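# Three arms load cartons into a flow lane by date

## Task

Put every carton into the flow lane, arranged by date so the carton with the earliest date is at the front of the lane.

## Robot and tools

Setup: three identical i2rt Big YAM arms named arm1, arm2 and arm3. Each has six revolute joints, a two-finger gripper and a wrist camera. Two fixed room cameras, cam_a and cam_b, also watch the scene. The hand reaches roughly 1.0 m from the joint1 axis when fully stretched.

Frame: a single scene frame shared by all arms, with its origin on the floor and +z up, in metres. Feet (base_link), each facing along its own +x: arm1 at x=-1.399 y=-0.834 z=+0.768, quat_wxyz=(+0.518, +0.002, +0.002, -0.855); arm2 at x=-0.549 y=-0.349 z=+0.753, quat_wxyz=(+0.266, -0.006, +0.004, +0.964); arm3 at x=+0.555 y=+0.297 z=+0.850, quat_wxyz=(+0.406, +0.001, +0.000, -0.914). The table tops under the arms are at z=+0.720. The point "hand" sits between the finger pads, about 1 cm short of the fingertips. The fingers point along the hand's +z and open along its y. hand_target is the hand pose the current joint targets would give. Printed hand positions can be off, more so at long reach.

Joints and ranges (the tolerance for "done" is in brackets): joint1_rad -2.879..2.879 (0.045), turns the arm about its foot, positive is counter-clockwise seen from above, 0 points along the foot's +x; joint2_rad 0..3.141 (0.14), shoulder, 0 = upper arm level and pointing back, increasing lifts it up and forward; joint3_rad 0..3.019 (0.09), elbow, 0 = folded, increasing opens it; joint4_rad -1.692..1.57 (0.055), hand pitch, positive tips the fingers up; joint5_rad -1.57..1.57 (0.03), sideways swing, positive goes to the arm's right; joint6_rad -2.094..2.094 (0.035), roll, positive is clockwise viewed from behind the hand; gripper_m 0..0.093 (0.003), the fingertip gap in metres.

move: the keys are arm1, arm2, arm3 and cameras. Each arm has its own object; an arm left out gets no new command but may keep pushing toward its previous target. Inside an arm's object: "joints" is a map from joint name to an absolute target (radians, gripper in metres). "target" is an absolute hand pose given as one list of 7 numbers [x, y, z, qw, qx, qy, qz] in the scene frame (metres, then a unit quaternion). The hand travels in a straight line from its hand_target toward it. "speed" (0.002 to 0.5 m/s, default 0.25; turning is capped at twice that value in rad/s) is allowed only together with target. When target is used, joints may contain only gripper_m. All motions begin together; all hand paths in one call end together, paced by the slowest, and each lasts 0.5 to 10 s (an action is at most 15 s). Each control step limits the commanded pose to within 100 mm and 20 degrees of the measured one, and the hand often ends a centimetre or more off. Paths do not steer around obstacles or other arms. cameras: a list drawn from arm1_cam_wrist, arm2_cam_wrist, arm3_cam_wrist, cam_a, cam_b, all; left out or null means all, [] means none. An unknown key makes the call invalid; an out-of-range value gets it refused, and after a refusal or a stop the remaining move, wait and finished_scene calls in that reply are skipped.

Results: the "move" line gives each commanded arm as done or its most serious status. joint_status and hand_status report how each motion ended: off_target (came to rest away from the target and may still be pushing), time_out (the arm's joints now hold targets near where they stopped; on_its_own lists the ones still moving), not_followed (withheld by the self/other-arm collision check; "pose unreachable" for a hand target). Sending a joint its reported position relieves the push. "as last shown" lists arms not named in the call; their lines repeat earlier values. Joint velocities are in rad/s (gripper in m/s); "within noise" means the arm is still. Joint torques are total drive output including gravity, with positive toward larger joint values; values 3 and 4 wrap at ±28 N m. The "pictures" line gives the order of the images.

Gripper: when holding a hard part at full force, the reading is up to about 0.005 m below the part's width; closed on nothing it reads 0.000-0.002. To squeeze firmly, command about 0.005 m below the width read at first contact. To release, command well above the reading.

wait: seconds 0 to 10, plus cameras; nothing new is commanded. zoom_image: camera plus region [x0, y0, x1, y1] in image pixels (images are 896x504, origin at top left, at most 504x504), from that camera's latest image. read_manual: section "licences" only. finished_scene: scene (1 or 2) ends the scene permanently; the task must already be done and stay done. Scene 1 is practice.

Avoid: anything leaving the work area or landing on the floor (that fails the task); hard presses between arms (fails and ends the scene) and hard hits; drops, releasing moving parts, slams and very hard pushes. The arms keep pushing on contact, and long pushing, holding loads or staying stretched heats the motors: MOTOR HOT appears at 85 °C, and at 100 °C the arm goes limp for 30-60 s (limit_stop_at_motor_heat; send the targets again afterwards). Loose objects may get brief pushes from outside. The simulation keeps running while you think.

Each tool is called after "Request:" in YAML: its name, and indented under it one key for each argument.

## Session

Request:
move:

Scene clock: 0.00 s.
Joint torques (N m): no reading
Heat: arm1: hottest joint1_rad 38 °C; arm2: hottest joint2_rad 38 °C; arm3: hottest joint1_rad 34 °C.
Joint velocities: within noise
arm1.joint_positions: joint1_rad=-0.673 joint2_rad=+0.309 joint3_rad=+1.652 joint4_rad=-1.445 joint5_rad=+0.074 joint6_rad=+0.649 gripper_m=+0.09396
arm1.joint_status: not commanded
arm1.hand: x=-1.4166 y=-0.8303 z=+1.4250 quat_wxyz=(-0.314, -0.735, +0.110, +0.590) (m; scene frame)
arm1.hand_target: x=-1.4142 y=-0.8293 z=+1.4310 quat_wxyz=(-0.317, -0.730, +0.109, +0.595) (m; scene frame)
arm1.hand_status: not commanded
arm2.joint_positions: joint1_rad=+0.476 joint2_rad=+0.332 joint3_rad=+1.575 joint4_rad=-1.257 joint5_rad=-0.072 joint6_rad=+0.112 gripper_m=+0.09396
arm2.joint_status: not commanded
arm2.hand: x=-0.6104 y=-0.3497 z=+1.4288 quat_wxyz=(+0.047, +0.714, -0.041, -0.697) (m; scene frame)
arm2.hand_target: x=-0.6038 y=-0.3501 z=+1.4337 quat_wxyz=(+0.046, +0.708, -0.040, -0.704) (m; scene frame)
arm2.hand_status: not commanded
arm3.joint_positions: joint1_rad=-0.550 joint2_rad=+0.600 joint3_rad=+1.480 joint4_rad=-1.361 joint5_rad=+0.227 joint6_rad=+0.219 gripper_m=+0.09396
arm3.joint_status: not commanded
arm3.hand: x=+0.3456 y=+0.2770 z=+1.4325 quat_wxyz=(-0.035, -0.852, +0.030, +0.522) (m; scene frame)
arm3.hand_target: x=+0.3492 y=+0.2781 z=+1.4412 quat_wxyz=(-0.038, -0.846, +0.031, +0.530) (m; scene frame)
arm3.hand_status: not commanded
pictures: arm1_cam_wrist, arm2_cam_wrist, arm3_cam_wrist, cam_a, cam_b
camera_calibration:
arm1_cam_wrist: T_world_to_cam=[[-0.233747, 0.772478, -0.590457, 1.15499], [0.800658, -0.191621, -0.567652, 1.78181], [-0.551643, -0.605441, -0.5737, -0.343145], [0, 0, 0, 1]] pos_world=[-1.34594, -0.758522, 1.49656]
arm2_cam_wrist: T_world_to_cam=[[0.00681463, 0.992875, -0.118968, 0.519398], [0.585586, -0.1004, -0.804369, 1.4796], [-0.810582, -0.0641843, -0.582097, 0.43732], [0, 0, 0, 1]] pos_world=[-0.515487, -0.339076, 1.5065]
arm3_cam_wrist: T_world_to_cam=[[0.0199272, 0.994206, -0.105631, -0.130109], [0.894945, -0.0648395, -0.441441, 0.342894], [-0.445732, -0.0857376, -0.891051, 1.57728], [0, 0, 0, 1]] pos_world=[0.398764, 0.28682, 1.54306]

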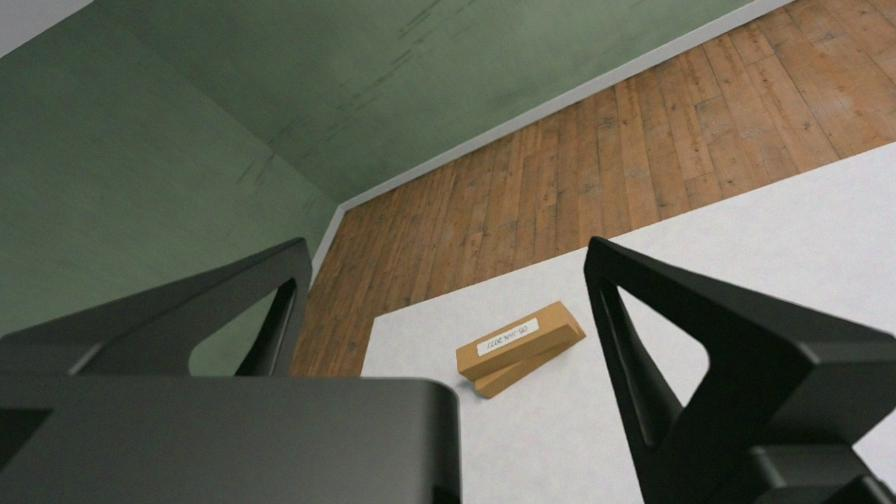

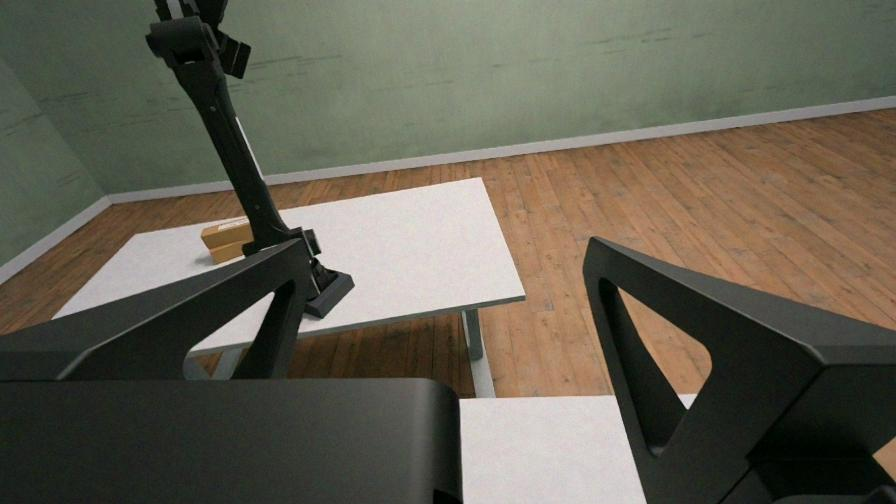

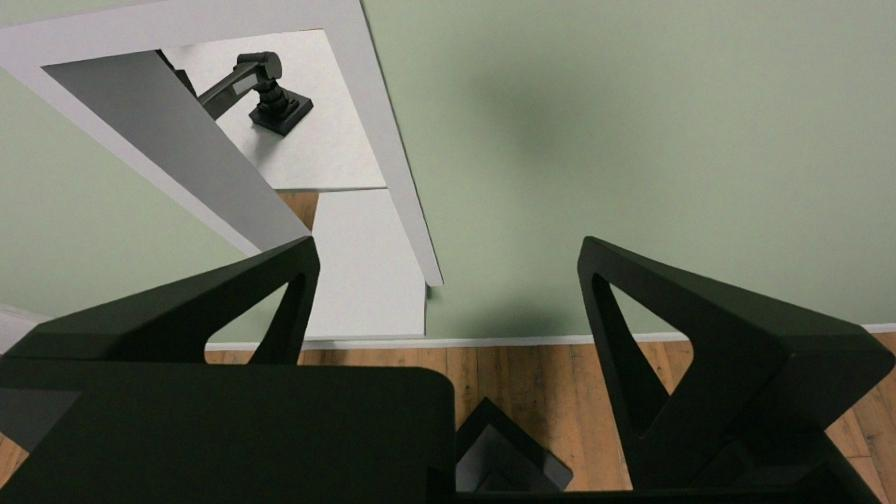

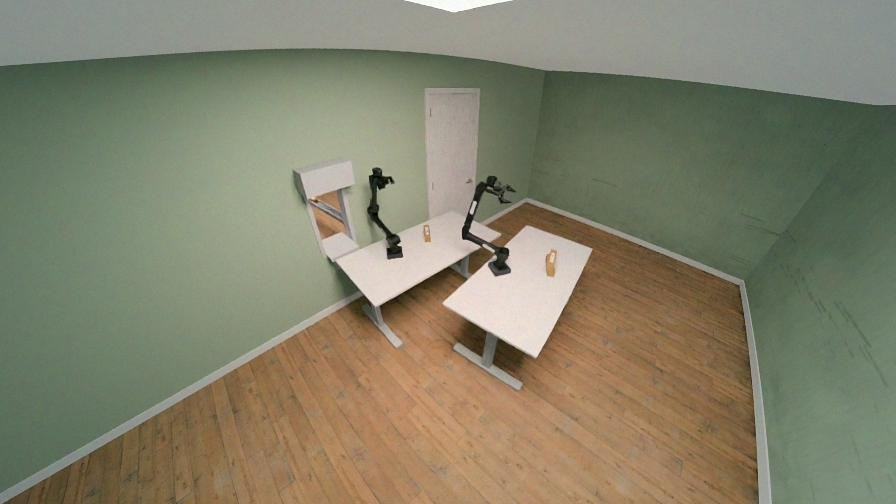

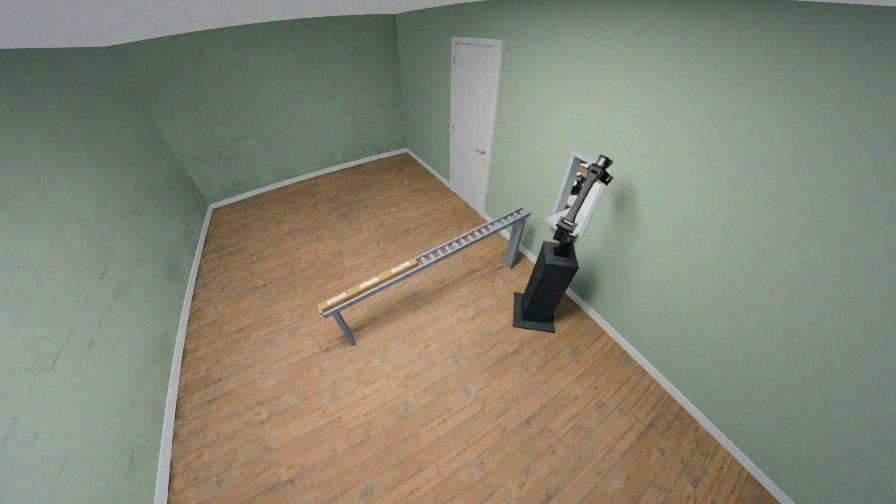

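Request:
zoom_image:
  camera: "cam_a"
  region: [280, 150, 620, 390]

Request:
zoom_image:
  camera: "cam_b"
  region: [310, 140, 640, 350]

Request:
zoom_image:
  camera: "arm1_cam_wrist"
  region: [440, 280, 600, 410]

Request:
zoom_image:
  camera: "cam_a"
  region: [400, 210, 450, 260]

Request:
zoom_image:
  camera: "cam_b"
  region: [310, 240, 440, 340]

Request:
zoom_image:
  camera: "cam_a"
  region: [520, 235, 580, 290]

Request:
zoom_image:
  camera: "cam_b"
  region: [500, 140, 640, 280]

Request:
zoom_image:
  camera: "cam_a"
  region: [290, 150, 370, 270]

Scaled by 1.482 from the camera's 896x504 image, which has a finer 1280x720 frame.

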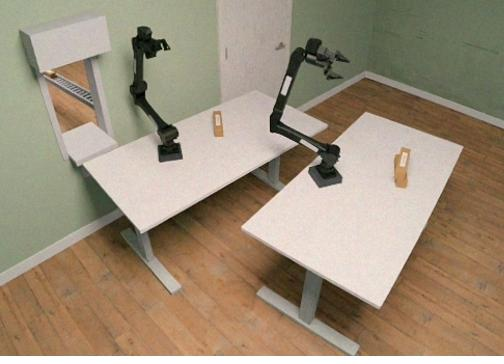

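Scaled by 1.527 from the camera's 896x504 image, which has a finer 1280x720 frame.

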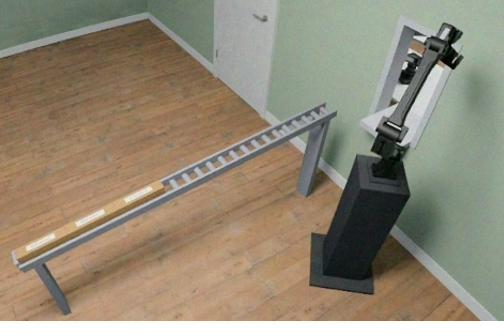

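Scaled by 3.150 from the camera's 896x504 image, which has a finer 1280x720 frame.

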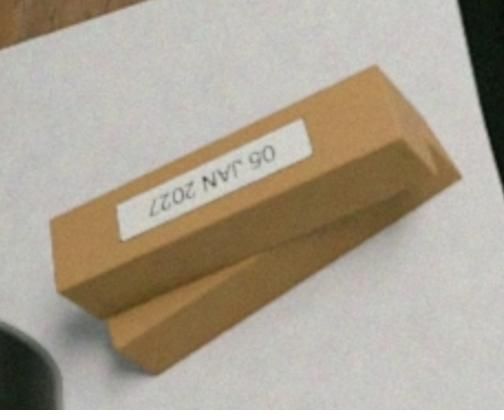

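Scaled by 10.080 from the camera's 896x504 image, which has a finer 1280x720 frame.

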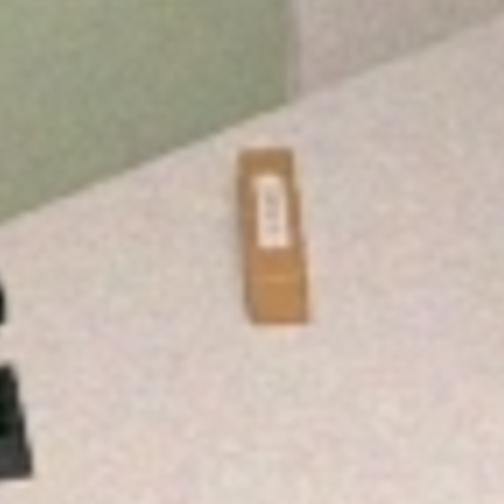

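Scaled by 3.877 from the camera's 896x504 image, which has a finer 1280x720 frame.

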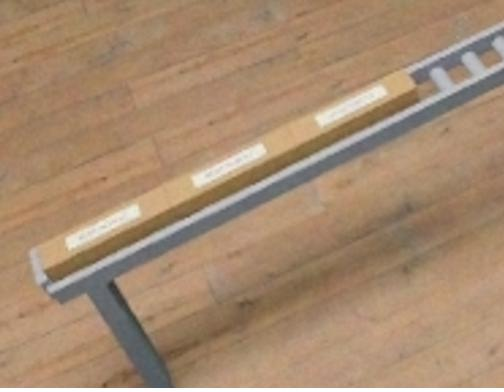

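Scaled by 8.400 from the camera's 896x504 image, which has a finer 1280x720 frame.

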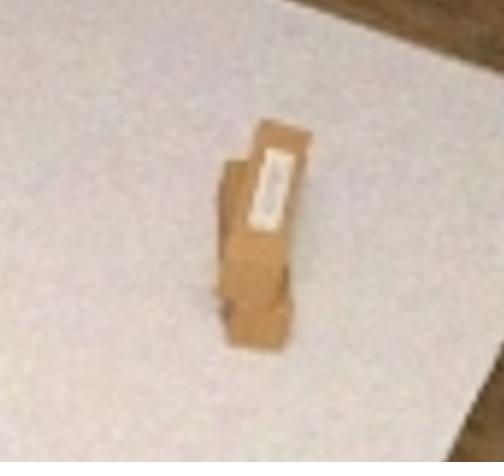

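Scaled by 3.600 from the camera's 896x504 image, which has a finer 1280x720 frame.

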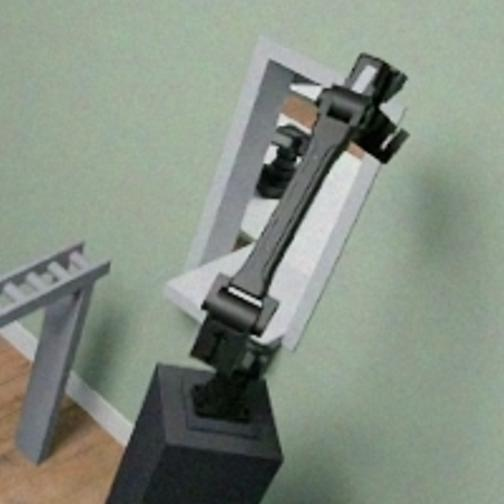

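Scaled by 4.200 from the camera's 896x504 image, which has a finer 1280x720 frame.

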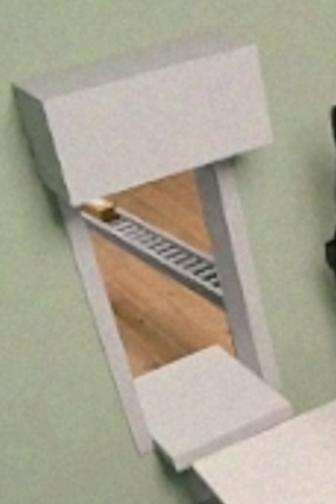

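Request:
move:
  arm1: {"joints":{"joint1_rad":-0.17,"joint2_rad":1.1,"joint3_rad":1.3,"joint4_rad":-1.4,"joint5_rad":0,"joint6_rad":0}}
  arm2: {"joints":{"joint1_rad":1.97,"joint2_rad":1.1,"joint3_rad":1.3,"joint4_rad":-1.4,"joint5_rad":0,"joint6_rad":0}}
  arm3: {"joints":{"joint1_rad":0.6,"joint2_rad":1.0,"joint3_rad":1.4,"joint4_rad":-1.3,"joint5_rad":0,"joint6_rad":0}}

Scene clock: 29.97 s.
Joint torques (N m): arm1=[1.79 -8.53 11.47 0.9 0.05 -0.07] | arm2=[0.21 -5.3 10.3 0.7 0.03 -0.11] | arm3=[1.08 -7.41 13.61 1.68 0.03 -0.02]
Heat: arm1: hottest joint1_rad 38 °C; arm2: hottest joint2_rad 38 °C; arm3: hottest joint1_rad 34 °C.
move: arm1 done; arm2 done; arm3 done
Joint velocities: within noise
arm1.joint_positions: joint1_rad=-0.184 joint2_rad=+1.105 joint3_rad=+1.272 joint4_rad=-1.407 joint5_rad=+0.001 joint6_rad=+0.009 gripper_m=+0.09398
arm1.joint_status: all done
arm1.hand: x=-1.6274 y=-1.1257 z=+1.0958 quat_wxyz=(-0.070, -0.889, -0.428, +0.146) (m; scene frame)
arm1.hand_target: x=-1.6265 y=-1.1330 z=+1.1108 quat_wxyz=(-0.080, -0.881, -0.436, +0.163) (m; scene frame)
arm1.hand_status: not commanded
arm2.joint_positions: joint1_rad=+1.967 joint2_rad=+1.098 joint3_rad=+1.303 joint4_rad=-1.391 joint5_rad=-0.002 joint6_rad=+0.009 gripper_m=+0.09398
arm2.joint_status: all done
arm2.hand: x=-0.6057 y=-0.7173 z=+1.1051 quat_wxyz=(+0.134, +0.745, +0.638, -0.144) (m; scene frame)
arm2.hand_target: x=-0.6046 y=-0.7153 z=+1.1025 quat_wxyz=(+0.128, +0.742, +0.643, -0.140) (m; scene frame)
arm2.hand_status: not commanded
arm3.joint_positions: joint1_rad=+0.589 joint2_rad=+0.997 joint3_rad=+1.379 joint4_rad=-1.308 joint5_rad=+0.000 joint6_rad=+0.008 gripper_m=+0.09398
arm3.joint_status: all done
arm3.hand: x=+0.4987 y=-0.0742 z=+1.2813 quat_wxyz=(-0.209, -0.720, -0.617, +0.238) (m; scene frame)
arm3.hand_target: x=+0.5023 y=-0.0781 z=+1.2921 quat_wxyz=(-0.217, -0.711, -0.621, +0.247) (m; scene frame)
arm3.hand_status: not commanded
pictures: arm1_cam_wrist, arm2_cam_wrist, arm3_cam_wrist, cam_a, cam_b
camera_calibration:
arm1_cam_wrist: T_world_to_cam=[[-0.788575, 0.614516, -0.0227652, -0.563361], [0.570692, 0.745122, 0.345114, 1.38712], [0.229041, 0.259157, -0.938285, 1.81611], [0, 0, 0, 1]] pos_world=[-1.65183, -1.15804, 1.21249]
arm2_cam_wrist: T_world_to_cam=[[-0.988527, 0.151027, -0.00227137, -0.489878], [0.14737, 0.967669, 0.204693, 0.565161], [0.033112, 0.202009, -0.978824, 1.36959], [0, 0, 0, 1]] pos_world=[-0.612895, -0.749574, 1.22379]
arm3_cam_wrist: T_world_to_cam=[[-0.98657, 0.16231, -0.0182836, 0.528367], [0.162445, 0.986698, -0.00617685, 0.00199458], [0.0170378, -0.00906397, -0.999814, 1.39491], [0, 0, 0, 1]] pos_world=[0.497181, -0.0750838, 1.40432]

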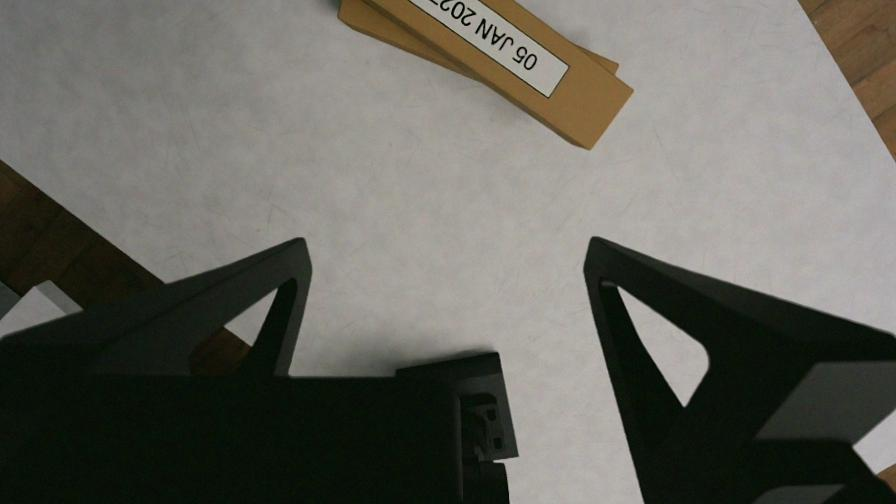

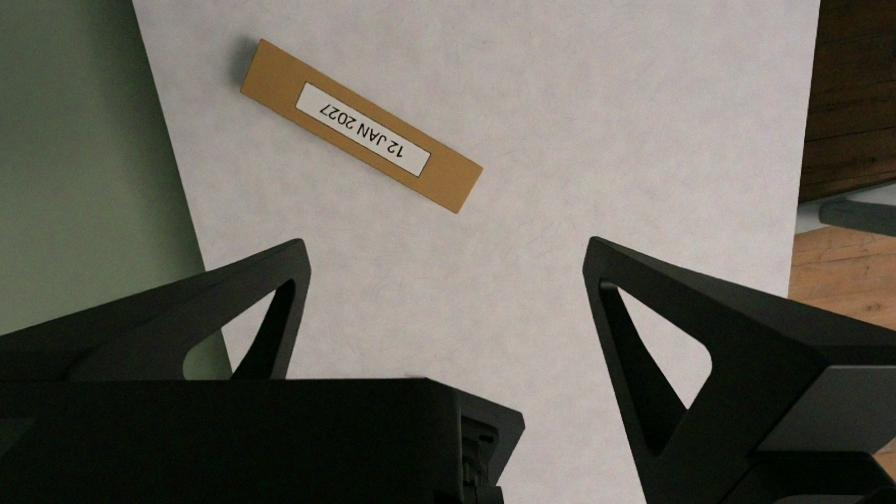

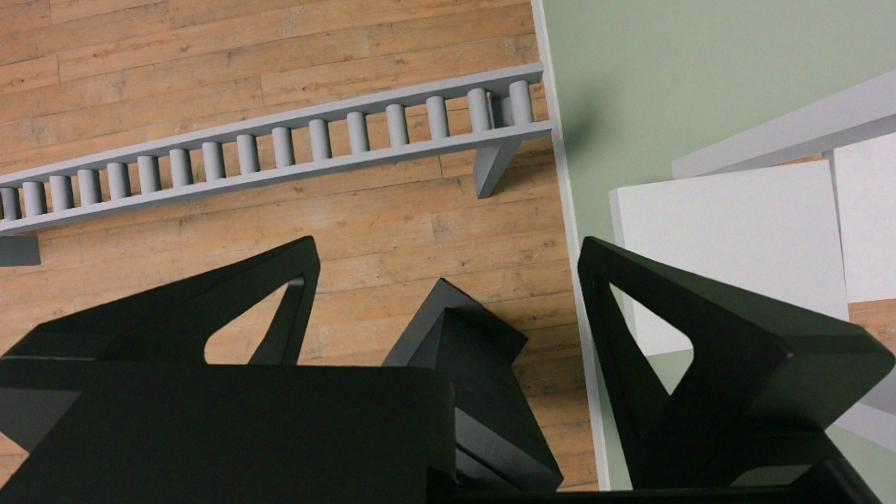

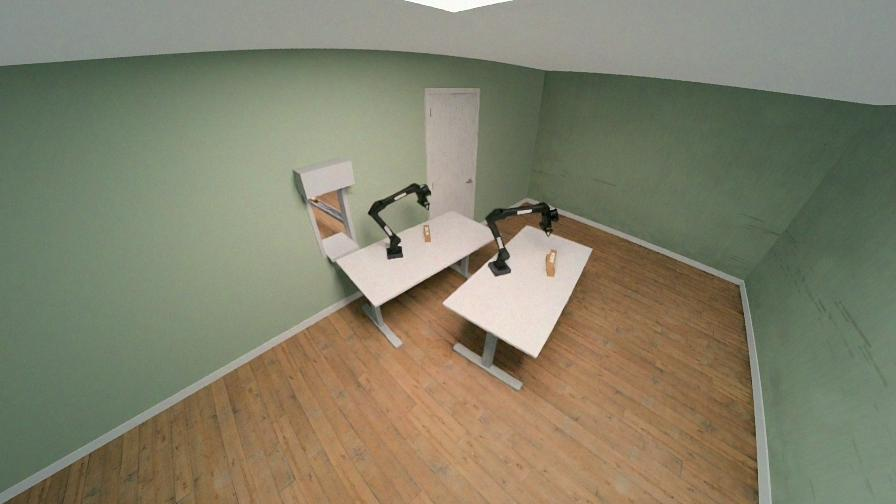

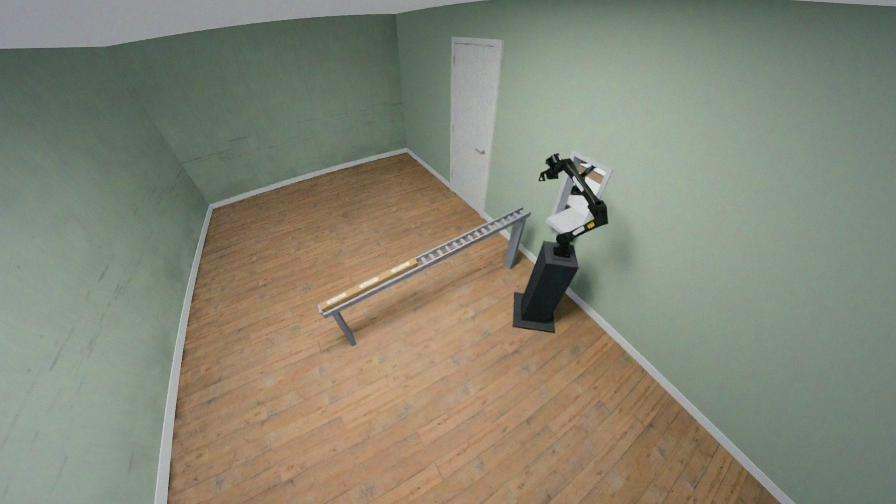

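Request:
move:
  arm1: {"target":[-1.69,-1.17,1.08,0,0.574,0.819,0]}
  arm2: {"target":[-0.526,-0.79,1.0,0,0.326,0.946,0]}
  arm3: {"joints":{"joint1_rad":-0.6}}

Scene clock: 57.50 s.
Joint torques (N m): arm1=[-0.5 -13.63 13.15 -0.31 0.02 -0.06] | arm2=[0.62 -10.05 14.61 -0.14 -0.05 -0.18] | arm3=[-0.79 -7.65 13.57 1.65 0.03 -0.02]
Heat: arm1: hottest joint3_rad 40 °C; arm2: hottest joint3_rad 40 °C; arm3: hottest joint3_rad 36 °C.
move: arm1 off_target; arm2 off_target; arm3 done
Joint velocities: within noise
arm1.joint_positions: joint1_rad=-0.218 joint2_rad=+1.490 joint3_rad=+1.562 joint4_rad=-1.677 joint5_rad=-0.002 joint6_rad=-1.054 gripper_m=+0.09398
arm1.joint_status: not commanded
arm1.hand: x=-1.6770 y=-1.1657 z=+1.0605 quat_wxyz=(-0.002, -0.571, -0.821, -0.020) (m; scene frame)
arm1.hand_target: x=-1.6893 y=-1.1693 z=+1.0797 quat_wxyz=(+0.000, -0.574, -0.819, +0.001) (m; scene frame)
arm1.hand_status: off_target (0.024 m and 2.3 deg from the pose sent, 0.078 m and 61.2 deg at the start; a joint's target at an end of its range on 22 of 96 steps)
arm2.joint_positions: joint1_rad=+2.163 joint2_rad=+1.491 joint3_rad=+1.378 joint4_rad=-1.507 joint5_rad=+0.008 joint6_rad=-0.834 gripper_m=+0.09398
arm2.joint_status: not commanded
arm2.hand: x=-0.5300 y=-0.7728 z=+0.9828 quat_wxyz=(-0.007, +0.335, +0.942, +0.017) (m; scene frame)
arm2.hand_target: x=-0.5260 y=-0.7889 z=+1.0000 quat_wxyz=(+0.000, +0.326, +0.945, -0.001) (m; scene frame)
arm2.hand_status: off_target (0.025 m and 2.4 deg from the pose sent, 0.151 m and 64.5 deg at the start)
arm3.joint_positions: joint1_rad=-0.589 joint2_rad=+0.997 joint3_rad=+1.379 joint4_rad=-1.308 joint5_rad=+0.000 joint6_rad=+0.008 gripper_m=+0.09399
arm3.joint_status: all done
arm3.hand: x=+0.1893 y=+0.2059 z=+1.2807 quat_wxyz=(-0.040, -0.942, -0.113, +0.313) (m; scene frame)
arm3.hand_target: x=+0.1851 y=+0.2091 z=+1.2915 quat_wxyz=(-0.039, -0.938, -0.111, +0.326) (m; scene frame)
arm3.hand_status: not commanded
pictures: arm1_cam_wrist, arm2_cam_wrist, arm3_cam_wrist, cam_a, cam_b
camera_calibration:
arm1_cam_wrist: T_world_to_cam=[[-0.935047, -0.349491, -0.0595152, -1.90912], [-0.304333, 0.705174, 0.6404, -0.369707], [-0.181846, 0.616917, -0.765732, 1.34978], [0, 0, 0, 1]] pos_world=[-1.65218, -1.23922, 1.15671]
arm2_cam_wrist: T_world_to_cam=[[-0.627638, -0.778349, -0.0155978, -0.9208], [-0.637043, 0.50197, 0.584981, -0.516648], [-0.44749, 0.377093, -0.810897, 0.97405], [0, 0, 0, 1]] pos_world=[-0.471179, -0.82467, 1.07772]
arm3_cam_wrist: T_world_to_cam=[[-0.228119, 0.973501, -0.0160262, -0.135786], [0.973633, 0.228072, -0.00467201, -0.223459], [-0.000893067, -0.0166694, -0.999861, 1.40716], [0, 0, 0, 1]] pos_world=[0.187848, 0.206609, 1.40374]

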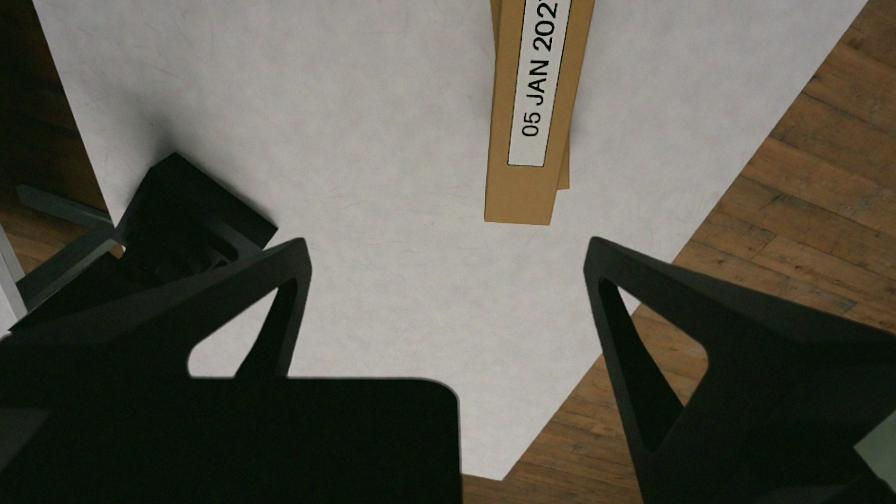

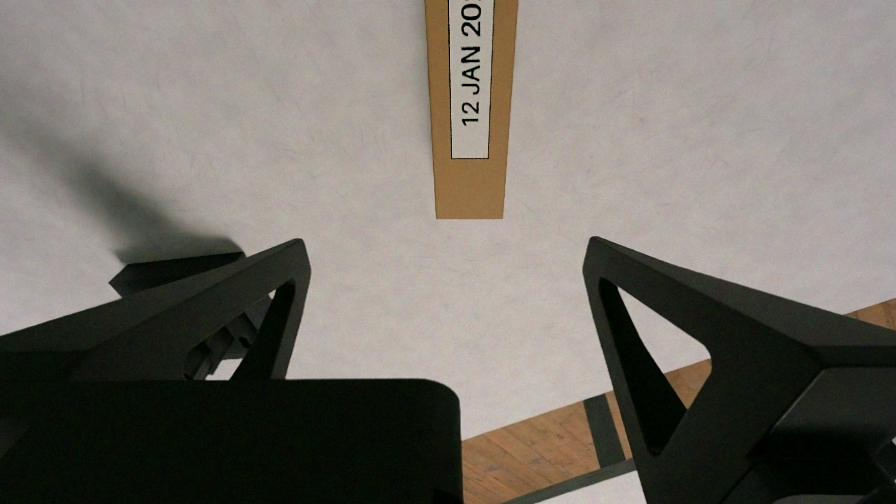

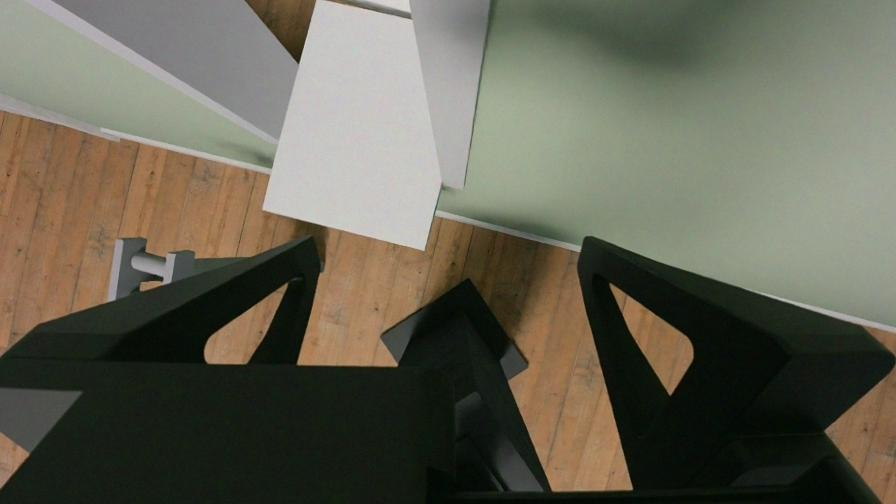

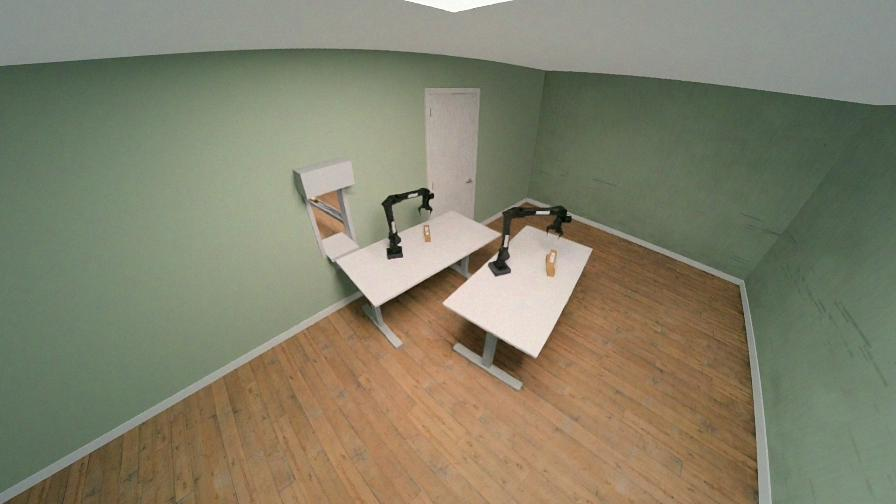

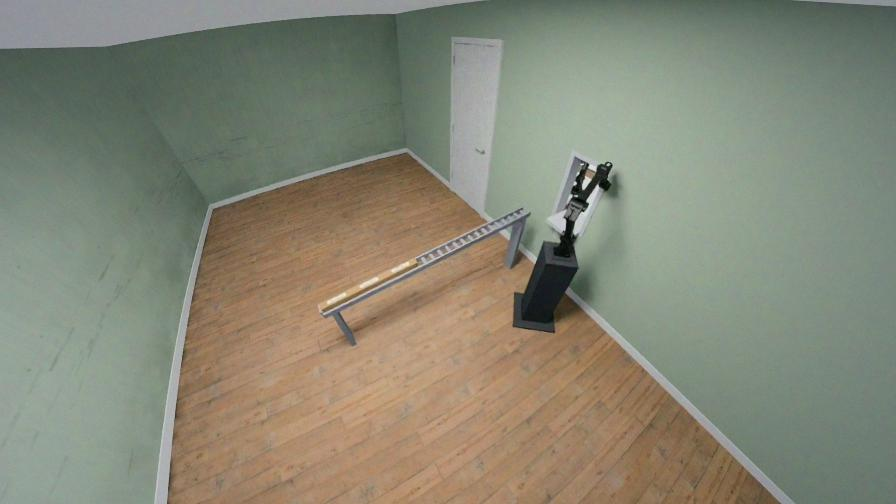

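Request:
move:
  arm1: {"target":[-1.75,-1.16,0.93,0,0.581,0.814,0]}
  cameras: ["arm1_cam_wrist"]

Scene clock: 65.60 s.
Joint torques (N m): arm1=[-0.32 -16.56 8.92 0.46 -0.03 -0.1] | arm2=[0.62 -10.05 14.61 -0.18 -0.05 -0.12] | arm3=[-0.73 -7.82 13.6 1.69 0.03 -0.02]
Heat: arm1: hottest joint3_rad 40 °C; arm2: hottest joint3_rad 43 °C; arm3: hottest joint3_rad 37 °C.
move: arm1 done
Joint velocities: within noise
arm1.joint_positions: joint1_rad=-0.329 joint2_rad=+1.623 joint3_rad=+1.357 joint4_rad=-1.326 joint5_rad=-0.002 joint6_rad=-1.145 gripper_m=+0.09398
arm1.joint_status: not commanded
arm1.hand: x=-1.7414 y=-1.1605 z=+0.9241 quat_wxyz=(-0.002, -0.579, -0.815, -0.013) (m; scene frame)
arm1.hand_target: x=-1.7499 y=-1.1599 z=+0.9300 quat_wxyz=(+0.000, -0.581, -0.814, +0.000) (m; scene frame)
arm1.hand_status: done (0.010 m and 1.5 deg from the pose sent, 0.150 m and 2.6 deg at the start)
arm2.joint_positions: joint1_rad=+2.163 joint2_rad=+1.491 joint3_rad=+1.378 joint4_rad=-1.507 joint5_rad=+0.008 joint6_rad=-0.835 gripper_m=+0.09398
arm2.joint_status: not commanded
arm2.hand: x=-0.5300 y=-0.7727 z=+0.9828 quat_wxyz=(-0.007, +0.335, +0.942, +0.018) (m; scene frame)
arm2.hand_target: x=-0.5260 y=-0.7889 z=+1.0000 quat_wxyz=(+0.000, +0.326, +0.945, +0.000) (m; scene frame)
arm2.hand_status: not commanded
arm3: as last shown
pictures: arm1_cam_wrist
camera_calibration:
arm1_cam_wrist: T_world_to_cam=[[-0.942086, -0.331819, -0.0486753, -1.97741], [-0.285666, 0.717931, 0.6348, -0.253163], [-0.175693, 0.611941, -0.771142, 1.24034], [0, 0, 0, 1]] pos_world=[-1.71729, -1.23341, 1.02094]

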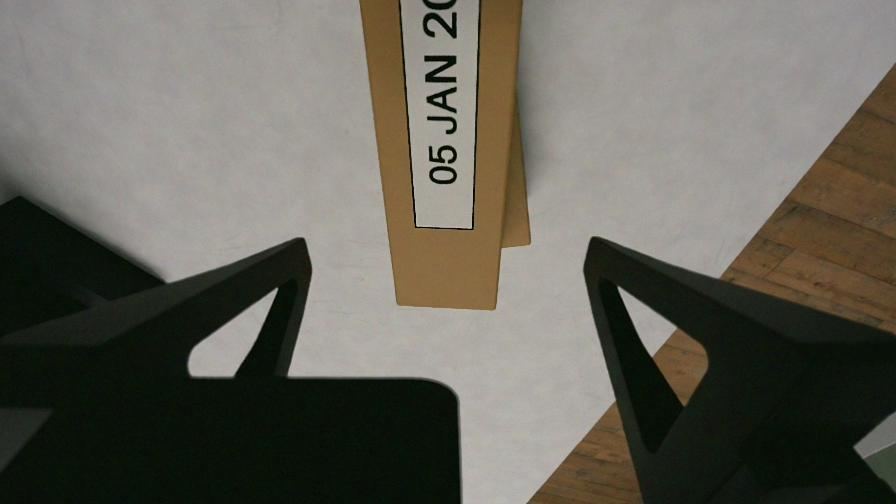

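Request:
move:
  arm1: {"target":[-1.744,-1.15,0.822,0,0.578,0.816,0]}
  cameras: ["arm1_cam_wrist"]

Request:
move:
  arm1: {"joints":{"gripper_m":0.048}}
  cameras: ["arm1_cam_wrist"]

Scene clock: 69.13 s.
Joint torques (N m): arm1=[-0.67 -15.74 7.6 0.5 -0.04 -0.07] | arm2=[0.62 -10.05 14.64 -0.17 -0.05 -0.12] | arm3=[-0.67 -7.65 13.63 1.62 0.02 -0.02]
Heat: arm1: hottest joint3_rad 40 °C; arm2: hottest joint3_rad 44 °C; arm3: hottest joint3_rad 37 °C.
move: arm1 off_target
Joint velocities: within noise
arm1.joint_positions: joint1_rad=-0.332 joint2_rad=+1.704 joint3_rad=+1.158 joint4_rad=-1.044 joint5_rad=-0.002 joint6_rad=-1.159 gripper_m=+0.09398
arm1.joint_status: not commanded
arm1.hand: x=-1.7336 y=-1.1510 z=+0.8176 quat_wxyz=(-0.002, -0.575, -0.818, -0.012) (m; scene frame)
arm1.hand_target: x=-1.7439 y=-1.1499 z=+0.8222 quat_wxyz=(+0.000, -0.578, -0.816, +0.000) (m; scene frame)
arm1.hand_status: off_target (0.011 m and 1.5 deg from the pose sent, 0.103 m and 1.5 deg at the start)
arm2, arm3: as last shown
pictures: arm1_cam_wrist
camera_calibration:
arm1_cam_wrist: T_world_to_cam=[[-0.938413, -0.342296, -0.0470665, -1.97908], [-0.292865, 0.715718, 0.634017, -0.204527], [-0.183335, 0.608754, -0.771885, 1.13749], [0, 0, 0, 1]] pos_world=[-1.70855, -1.2235, 0.914534]

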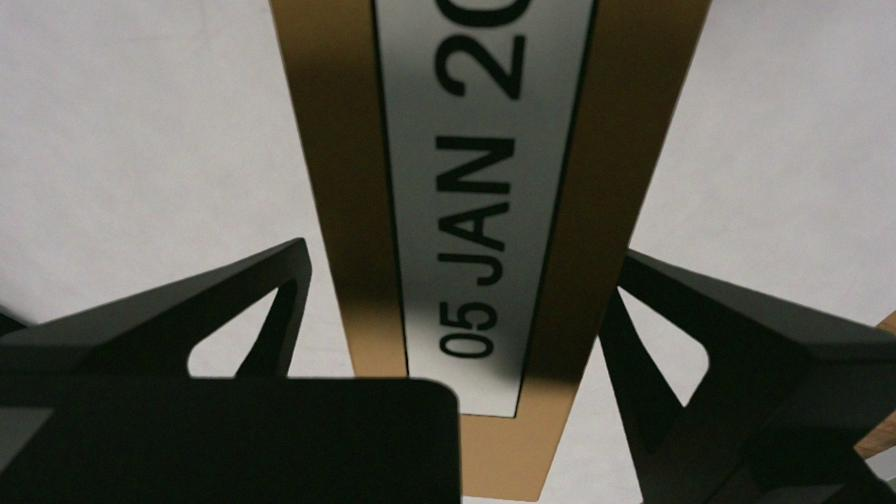

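Scene clock: 69.77 s.
Joint torques (N m): arm1=[-0.56 -16.15 7.77 0.24 -0.02 -0.03] | arm2=[0.56 -10.11 14.63 -0.18 -0.05 -0.13] | arm3=[-0.79 -7.82 13.57 1.69 0.02 -0.02]
Heat: arm1: hottest joint3_rad 40 °C; arm2: hottest joint3_rad 44 °C; arm3: hottest joint3_rad 37 °C.
move: arm1 off_target
Joint velocities: within noise
arm1.joint_positions: joint1_rad=-0.332 joint2_rad=+1.704 joint3_rad=+1.158 joint4_rad=-1.036 joint5_rad=-0.002 joint6_rad=-1.162 gripper_m=+0.06016
arm1.joint_status: gripper_m off_target (ended at +0.06020, target +0.04800)
arm1.hand: x=-1.7351 y=-1.1522 z=+0.8176 quat_wxyz=(-0.002, -0.574, -0.819, -0.008) (m; scene frame)
arm1.hand_target: x=-1.7438 y=-1.1499 z=+0.8222 quat_wxyz=(+0.000, -0.578, -0.816, +0.000) (m; scene frame)
arm1.hand_status: not commanded
arm2, arm3: as last shown
pictures: arm1_cam_wrist
camera_calibration:
arm1_cam_wrist: T_world_to_cam=[[-0.937852, -0.344694, -0.0402375, -1.98822], [-0.291195, 0.718565, 0.631562, -0.195873], [-0.188783, 0.604028, -0.774281, 1.12499], [0, 0, 0, 1]] pos_world=[-1.70932, -1.22411, 0.914762]

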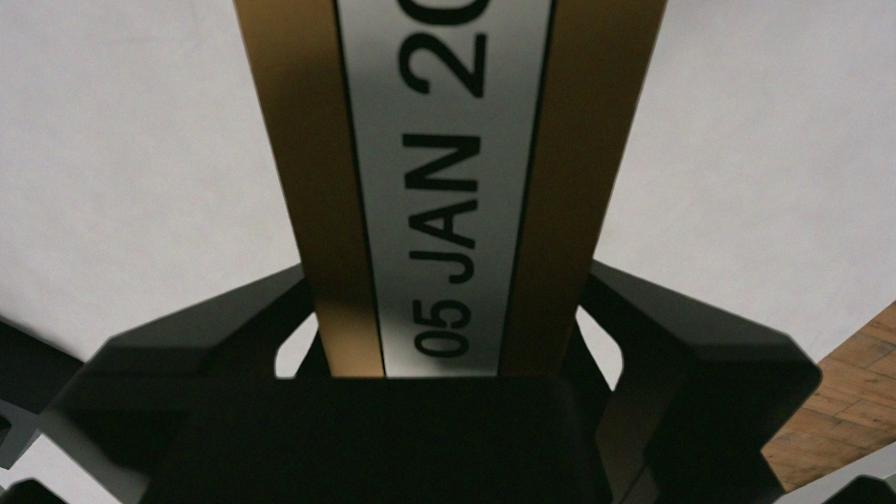

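Request:
move:
  arm1: {"target":[-1.72,-1.14,0.97,0,0.578,0.816,0]}
  cameras: ["cam_a"]

Request:
move:
  arm1: {"joints":{"joint1_rad":2.02}}

Request:
zoom_image:
  camera: "cam_a"
  region: [520, 235, 580, 290]

Scene clock: 76.33 s.
Joint torques (N m): arm1=[0.91 -15.09 13.75 -0.39 -0.24 0.08] | arm2=[0.56 -10.05 14.63 -0.17 -0.05 -0.13] | arm3=[-0.79 -7.59 13.64 1.7 0.02 -0.01]
Heat: arm1: hottest joint3_rad 40 °C; arm2: hottest joint3_rad 45 °C; arm3: hottest joint3_rad 38 °C.
move: arm1 off_target
Joint velocities: within noise
arm1.joint_positions: joint1_rad=-0.332 joint2_rad=+1.514 joint3_rad=+1.264 joint4_rad=-1.389 joint5_rad=+0.002 joint6_rad=-1.156 gripper_m=+0.06016
arm1.joint_status: not commanded
arm1.hand: x=-1.7056 y=-1.1237 z=+0.9380 quat_wxyz=(-0.005, -0.576, -0.817, -0.037) (m; scene frame)
arm1.hand_target: x=-1.7185 y=-1.1386 z=+0.9701 quat_wxyz=(+0.000, -0.578, -0.816, +0.000) (m; scene frame)
arm1.hand_status: off_target (0.039 m and 4.2 deg from the pose sent, 0.154 m and 1.1 deg at the start)
arm2, arm3: as last shown
pictures: cam_a

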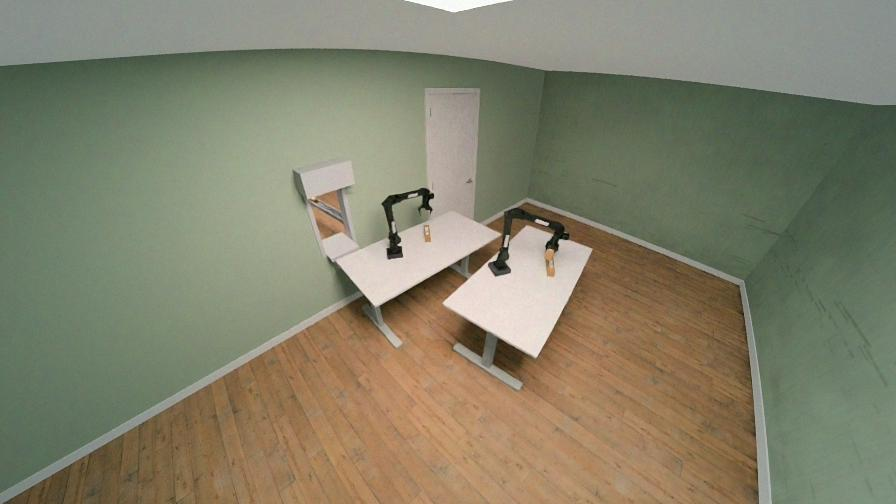

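Scene clock: 79.00 s.
Joint torques (N m): arm1=[0.09 -15.56 13.75 -0.4 -0.27 0.05] | arm2=[0.62 -10.05 14.63 -0.18 -0.05 -0.12] | arm3=[-0.73 -7.77 13.57 1.7 0.01 -0.02]
Heat: arm1: hottest joint3_rad 40 °C; arm2: hottest joint3_rad 46 °C; arm3: hottest joint3_rad 38 °C.
move: arm1 done
Joint velocities: within noise
arm1.joint_positions: joint1_rad=+2.031 joint2_rad=+1.520 joint3_rad=+1.264 joint4_rad=-1.390 joint5_rad=+0.002 joint6_rad=-1.151 gripper_m=+0.06025
arm1.joint_status: all done
arm1.hand: x=-0.9777 y=-0.8447 z=+0.9386 quat_wxyz=(+0.030, +0.535, -0.844, -0.022) (m; scene frame)
arm1.hand_target: x=-0.9586 y=-0.8493 z=+0.9734 quat_wxyz=(-0.006, +0.530, -0.848, -0.001) (m; scene frame)
arm1.hand_status: not commanded
arm2, arm3: as last shown
pictures: arm1_cam_wrist, arm2_cam_wrist, arm3_cam_wrist, cam_a, cam_b
camera_calibration:
arm1_cam_wrist: T_world_to_cam=[[0.901766, -0.422167, -0.0927016, 0.615317], [-0.268795, -0.715703, 0.644607, -1.47458], [-0.338479, -0.556367, -0.758873, 0.0349386], [0, 0, 0, 1]] pos_world=[-0.939404, -0.776155, 1.03408]
arm2_cam_wrist: T_world_to_cam=[[-0.627042, -0.778823, -0.0159001, -0.920484], [-0.637432, 0.501259, 0.585167, -0.517638], [-0.447771, 0.377059, -0.810757, 0.973703], [0, 0, 0, 1]] pos_world=[-0.471145, -0.824567, 1.07771]
arm3_cam_wrist: T_world_to_cam=[[-0.228119, 0.973501, -0.0160262, -0.135786], [0.973633, 0.228072, -0.00467201, -0.223459], [-0.000893067, -0.0166694, -0.999861, 1.40716], [0, 0, 0, 1]] pos_world=[0.187848, 0.206609, 1.40374]

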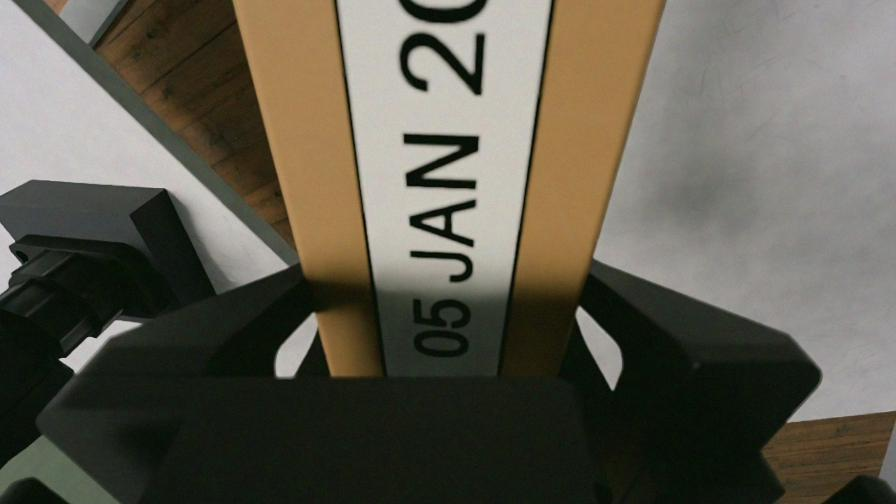

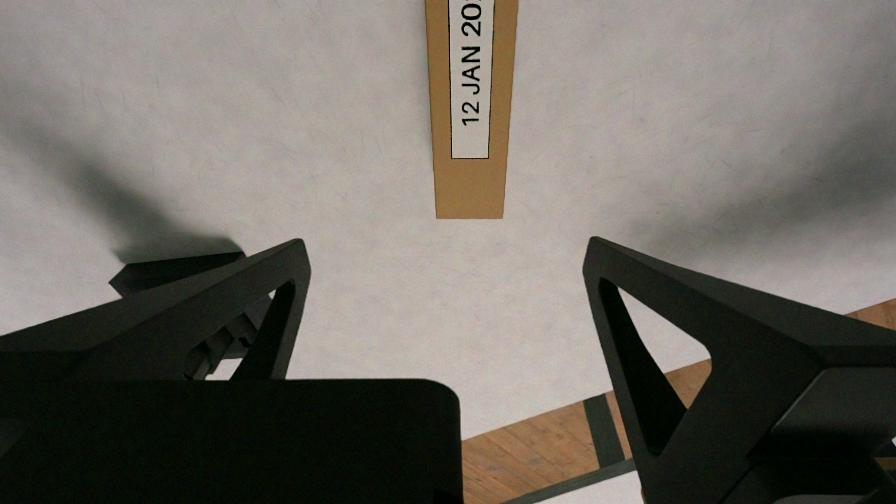

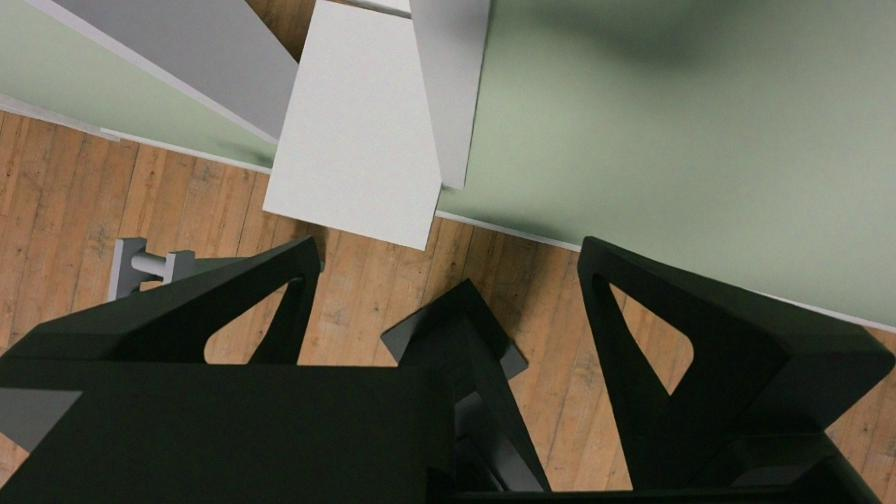

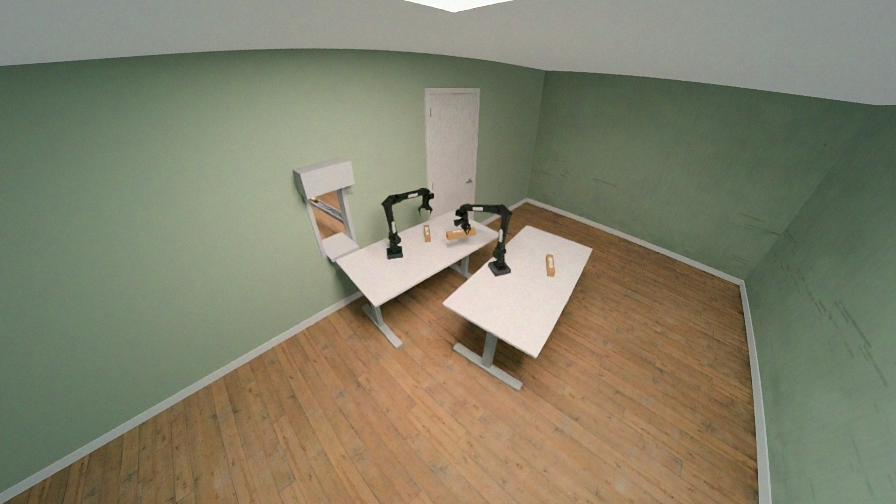

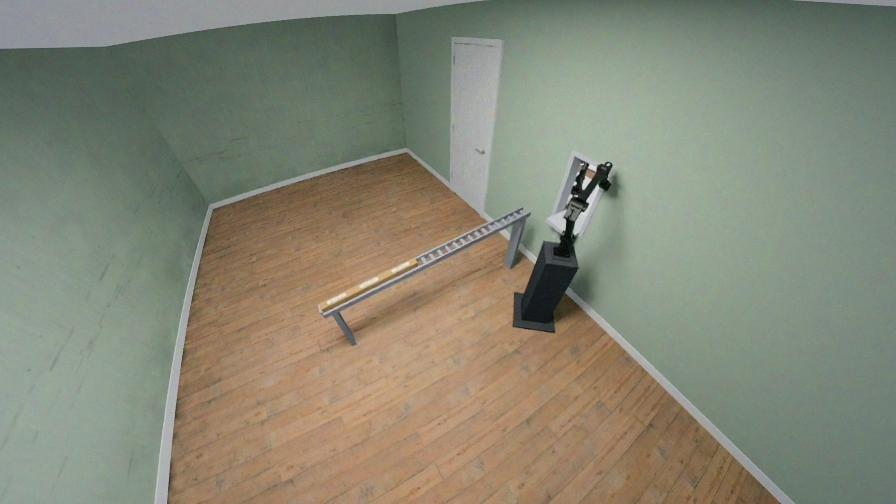

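Scaled by 8.400 from the camera's 896x504 image, which has a finer 1280x720 frame.

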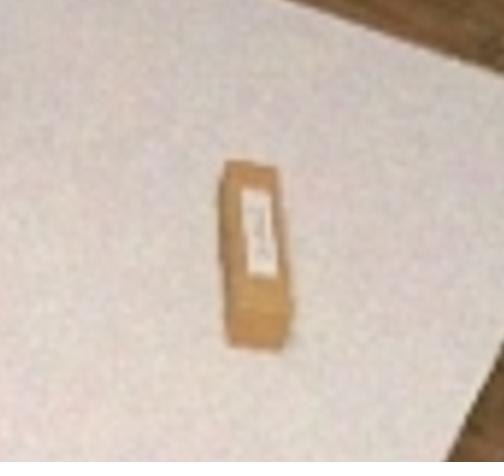

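Request:
move:
  arm1: {"target":[-0.92,-0.843,0.79,0,0.53,-0.848,0]}
  cameras: []

Scene clock: 82.67 s.
Joint torques (N m): arm1=[1.2 -18.67 7.88 0.39 -0.2 0.1] | arm2=[0.62 -10.05 14.64 -0.17 -0.05 -0.12] | arm3=[-0.67 -7.65 13.56 1.7 0.01 -0.02]
Heat: arm1: hottest joint3_rad 40 °C; arm2: hottest joint3_rad 47 °C; arm3: hottest joint3_rad 38 °C.
move: arm1 off_target
Joint velocities: within noise
arm1.joint_positions: joint1_rad=+2.031 joint2_rad=+1.808 joint3_rad=+1.147 joint4_rad=-0.971 joint5_rad=+0.009 joint6_rad=-1.140 gripper_m=+0.06025
arm1.joint_status: not commanded
arm1.hand: x=-0.9353 y=-0.8458 z=+0.7712 quat_wxyz=(+0.026, +0.530, -0.847, -0.015) (m; scene frame)
arm1.hand_target: x=-0.9205 y=-0.8430 z=+0.7901 quat_wxyz=(+0.000, +0.530, -0.848, +0.000) (m; scene frame)
arm1.hand_status: off_target (0.024 m and 3.4 deg from the pose sent, 0.159 m and 4.3 deg at the start)
arm2, arm3: as last shown
pictures: none
No camera images: "cameras" was empty.


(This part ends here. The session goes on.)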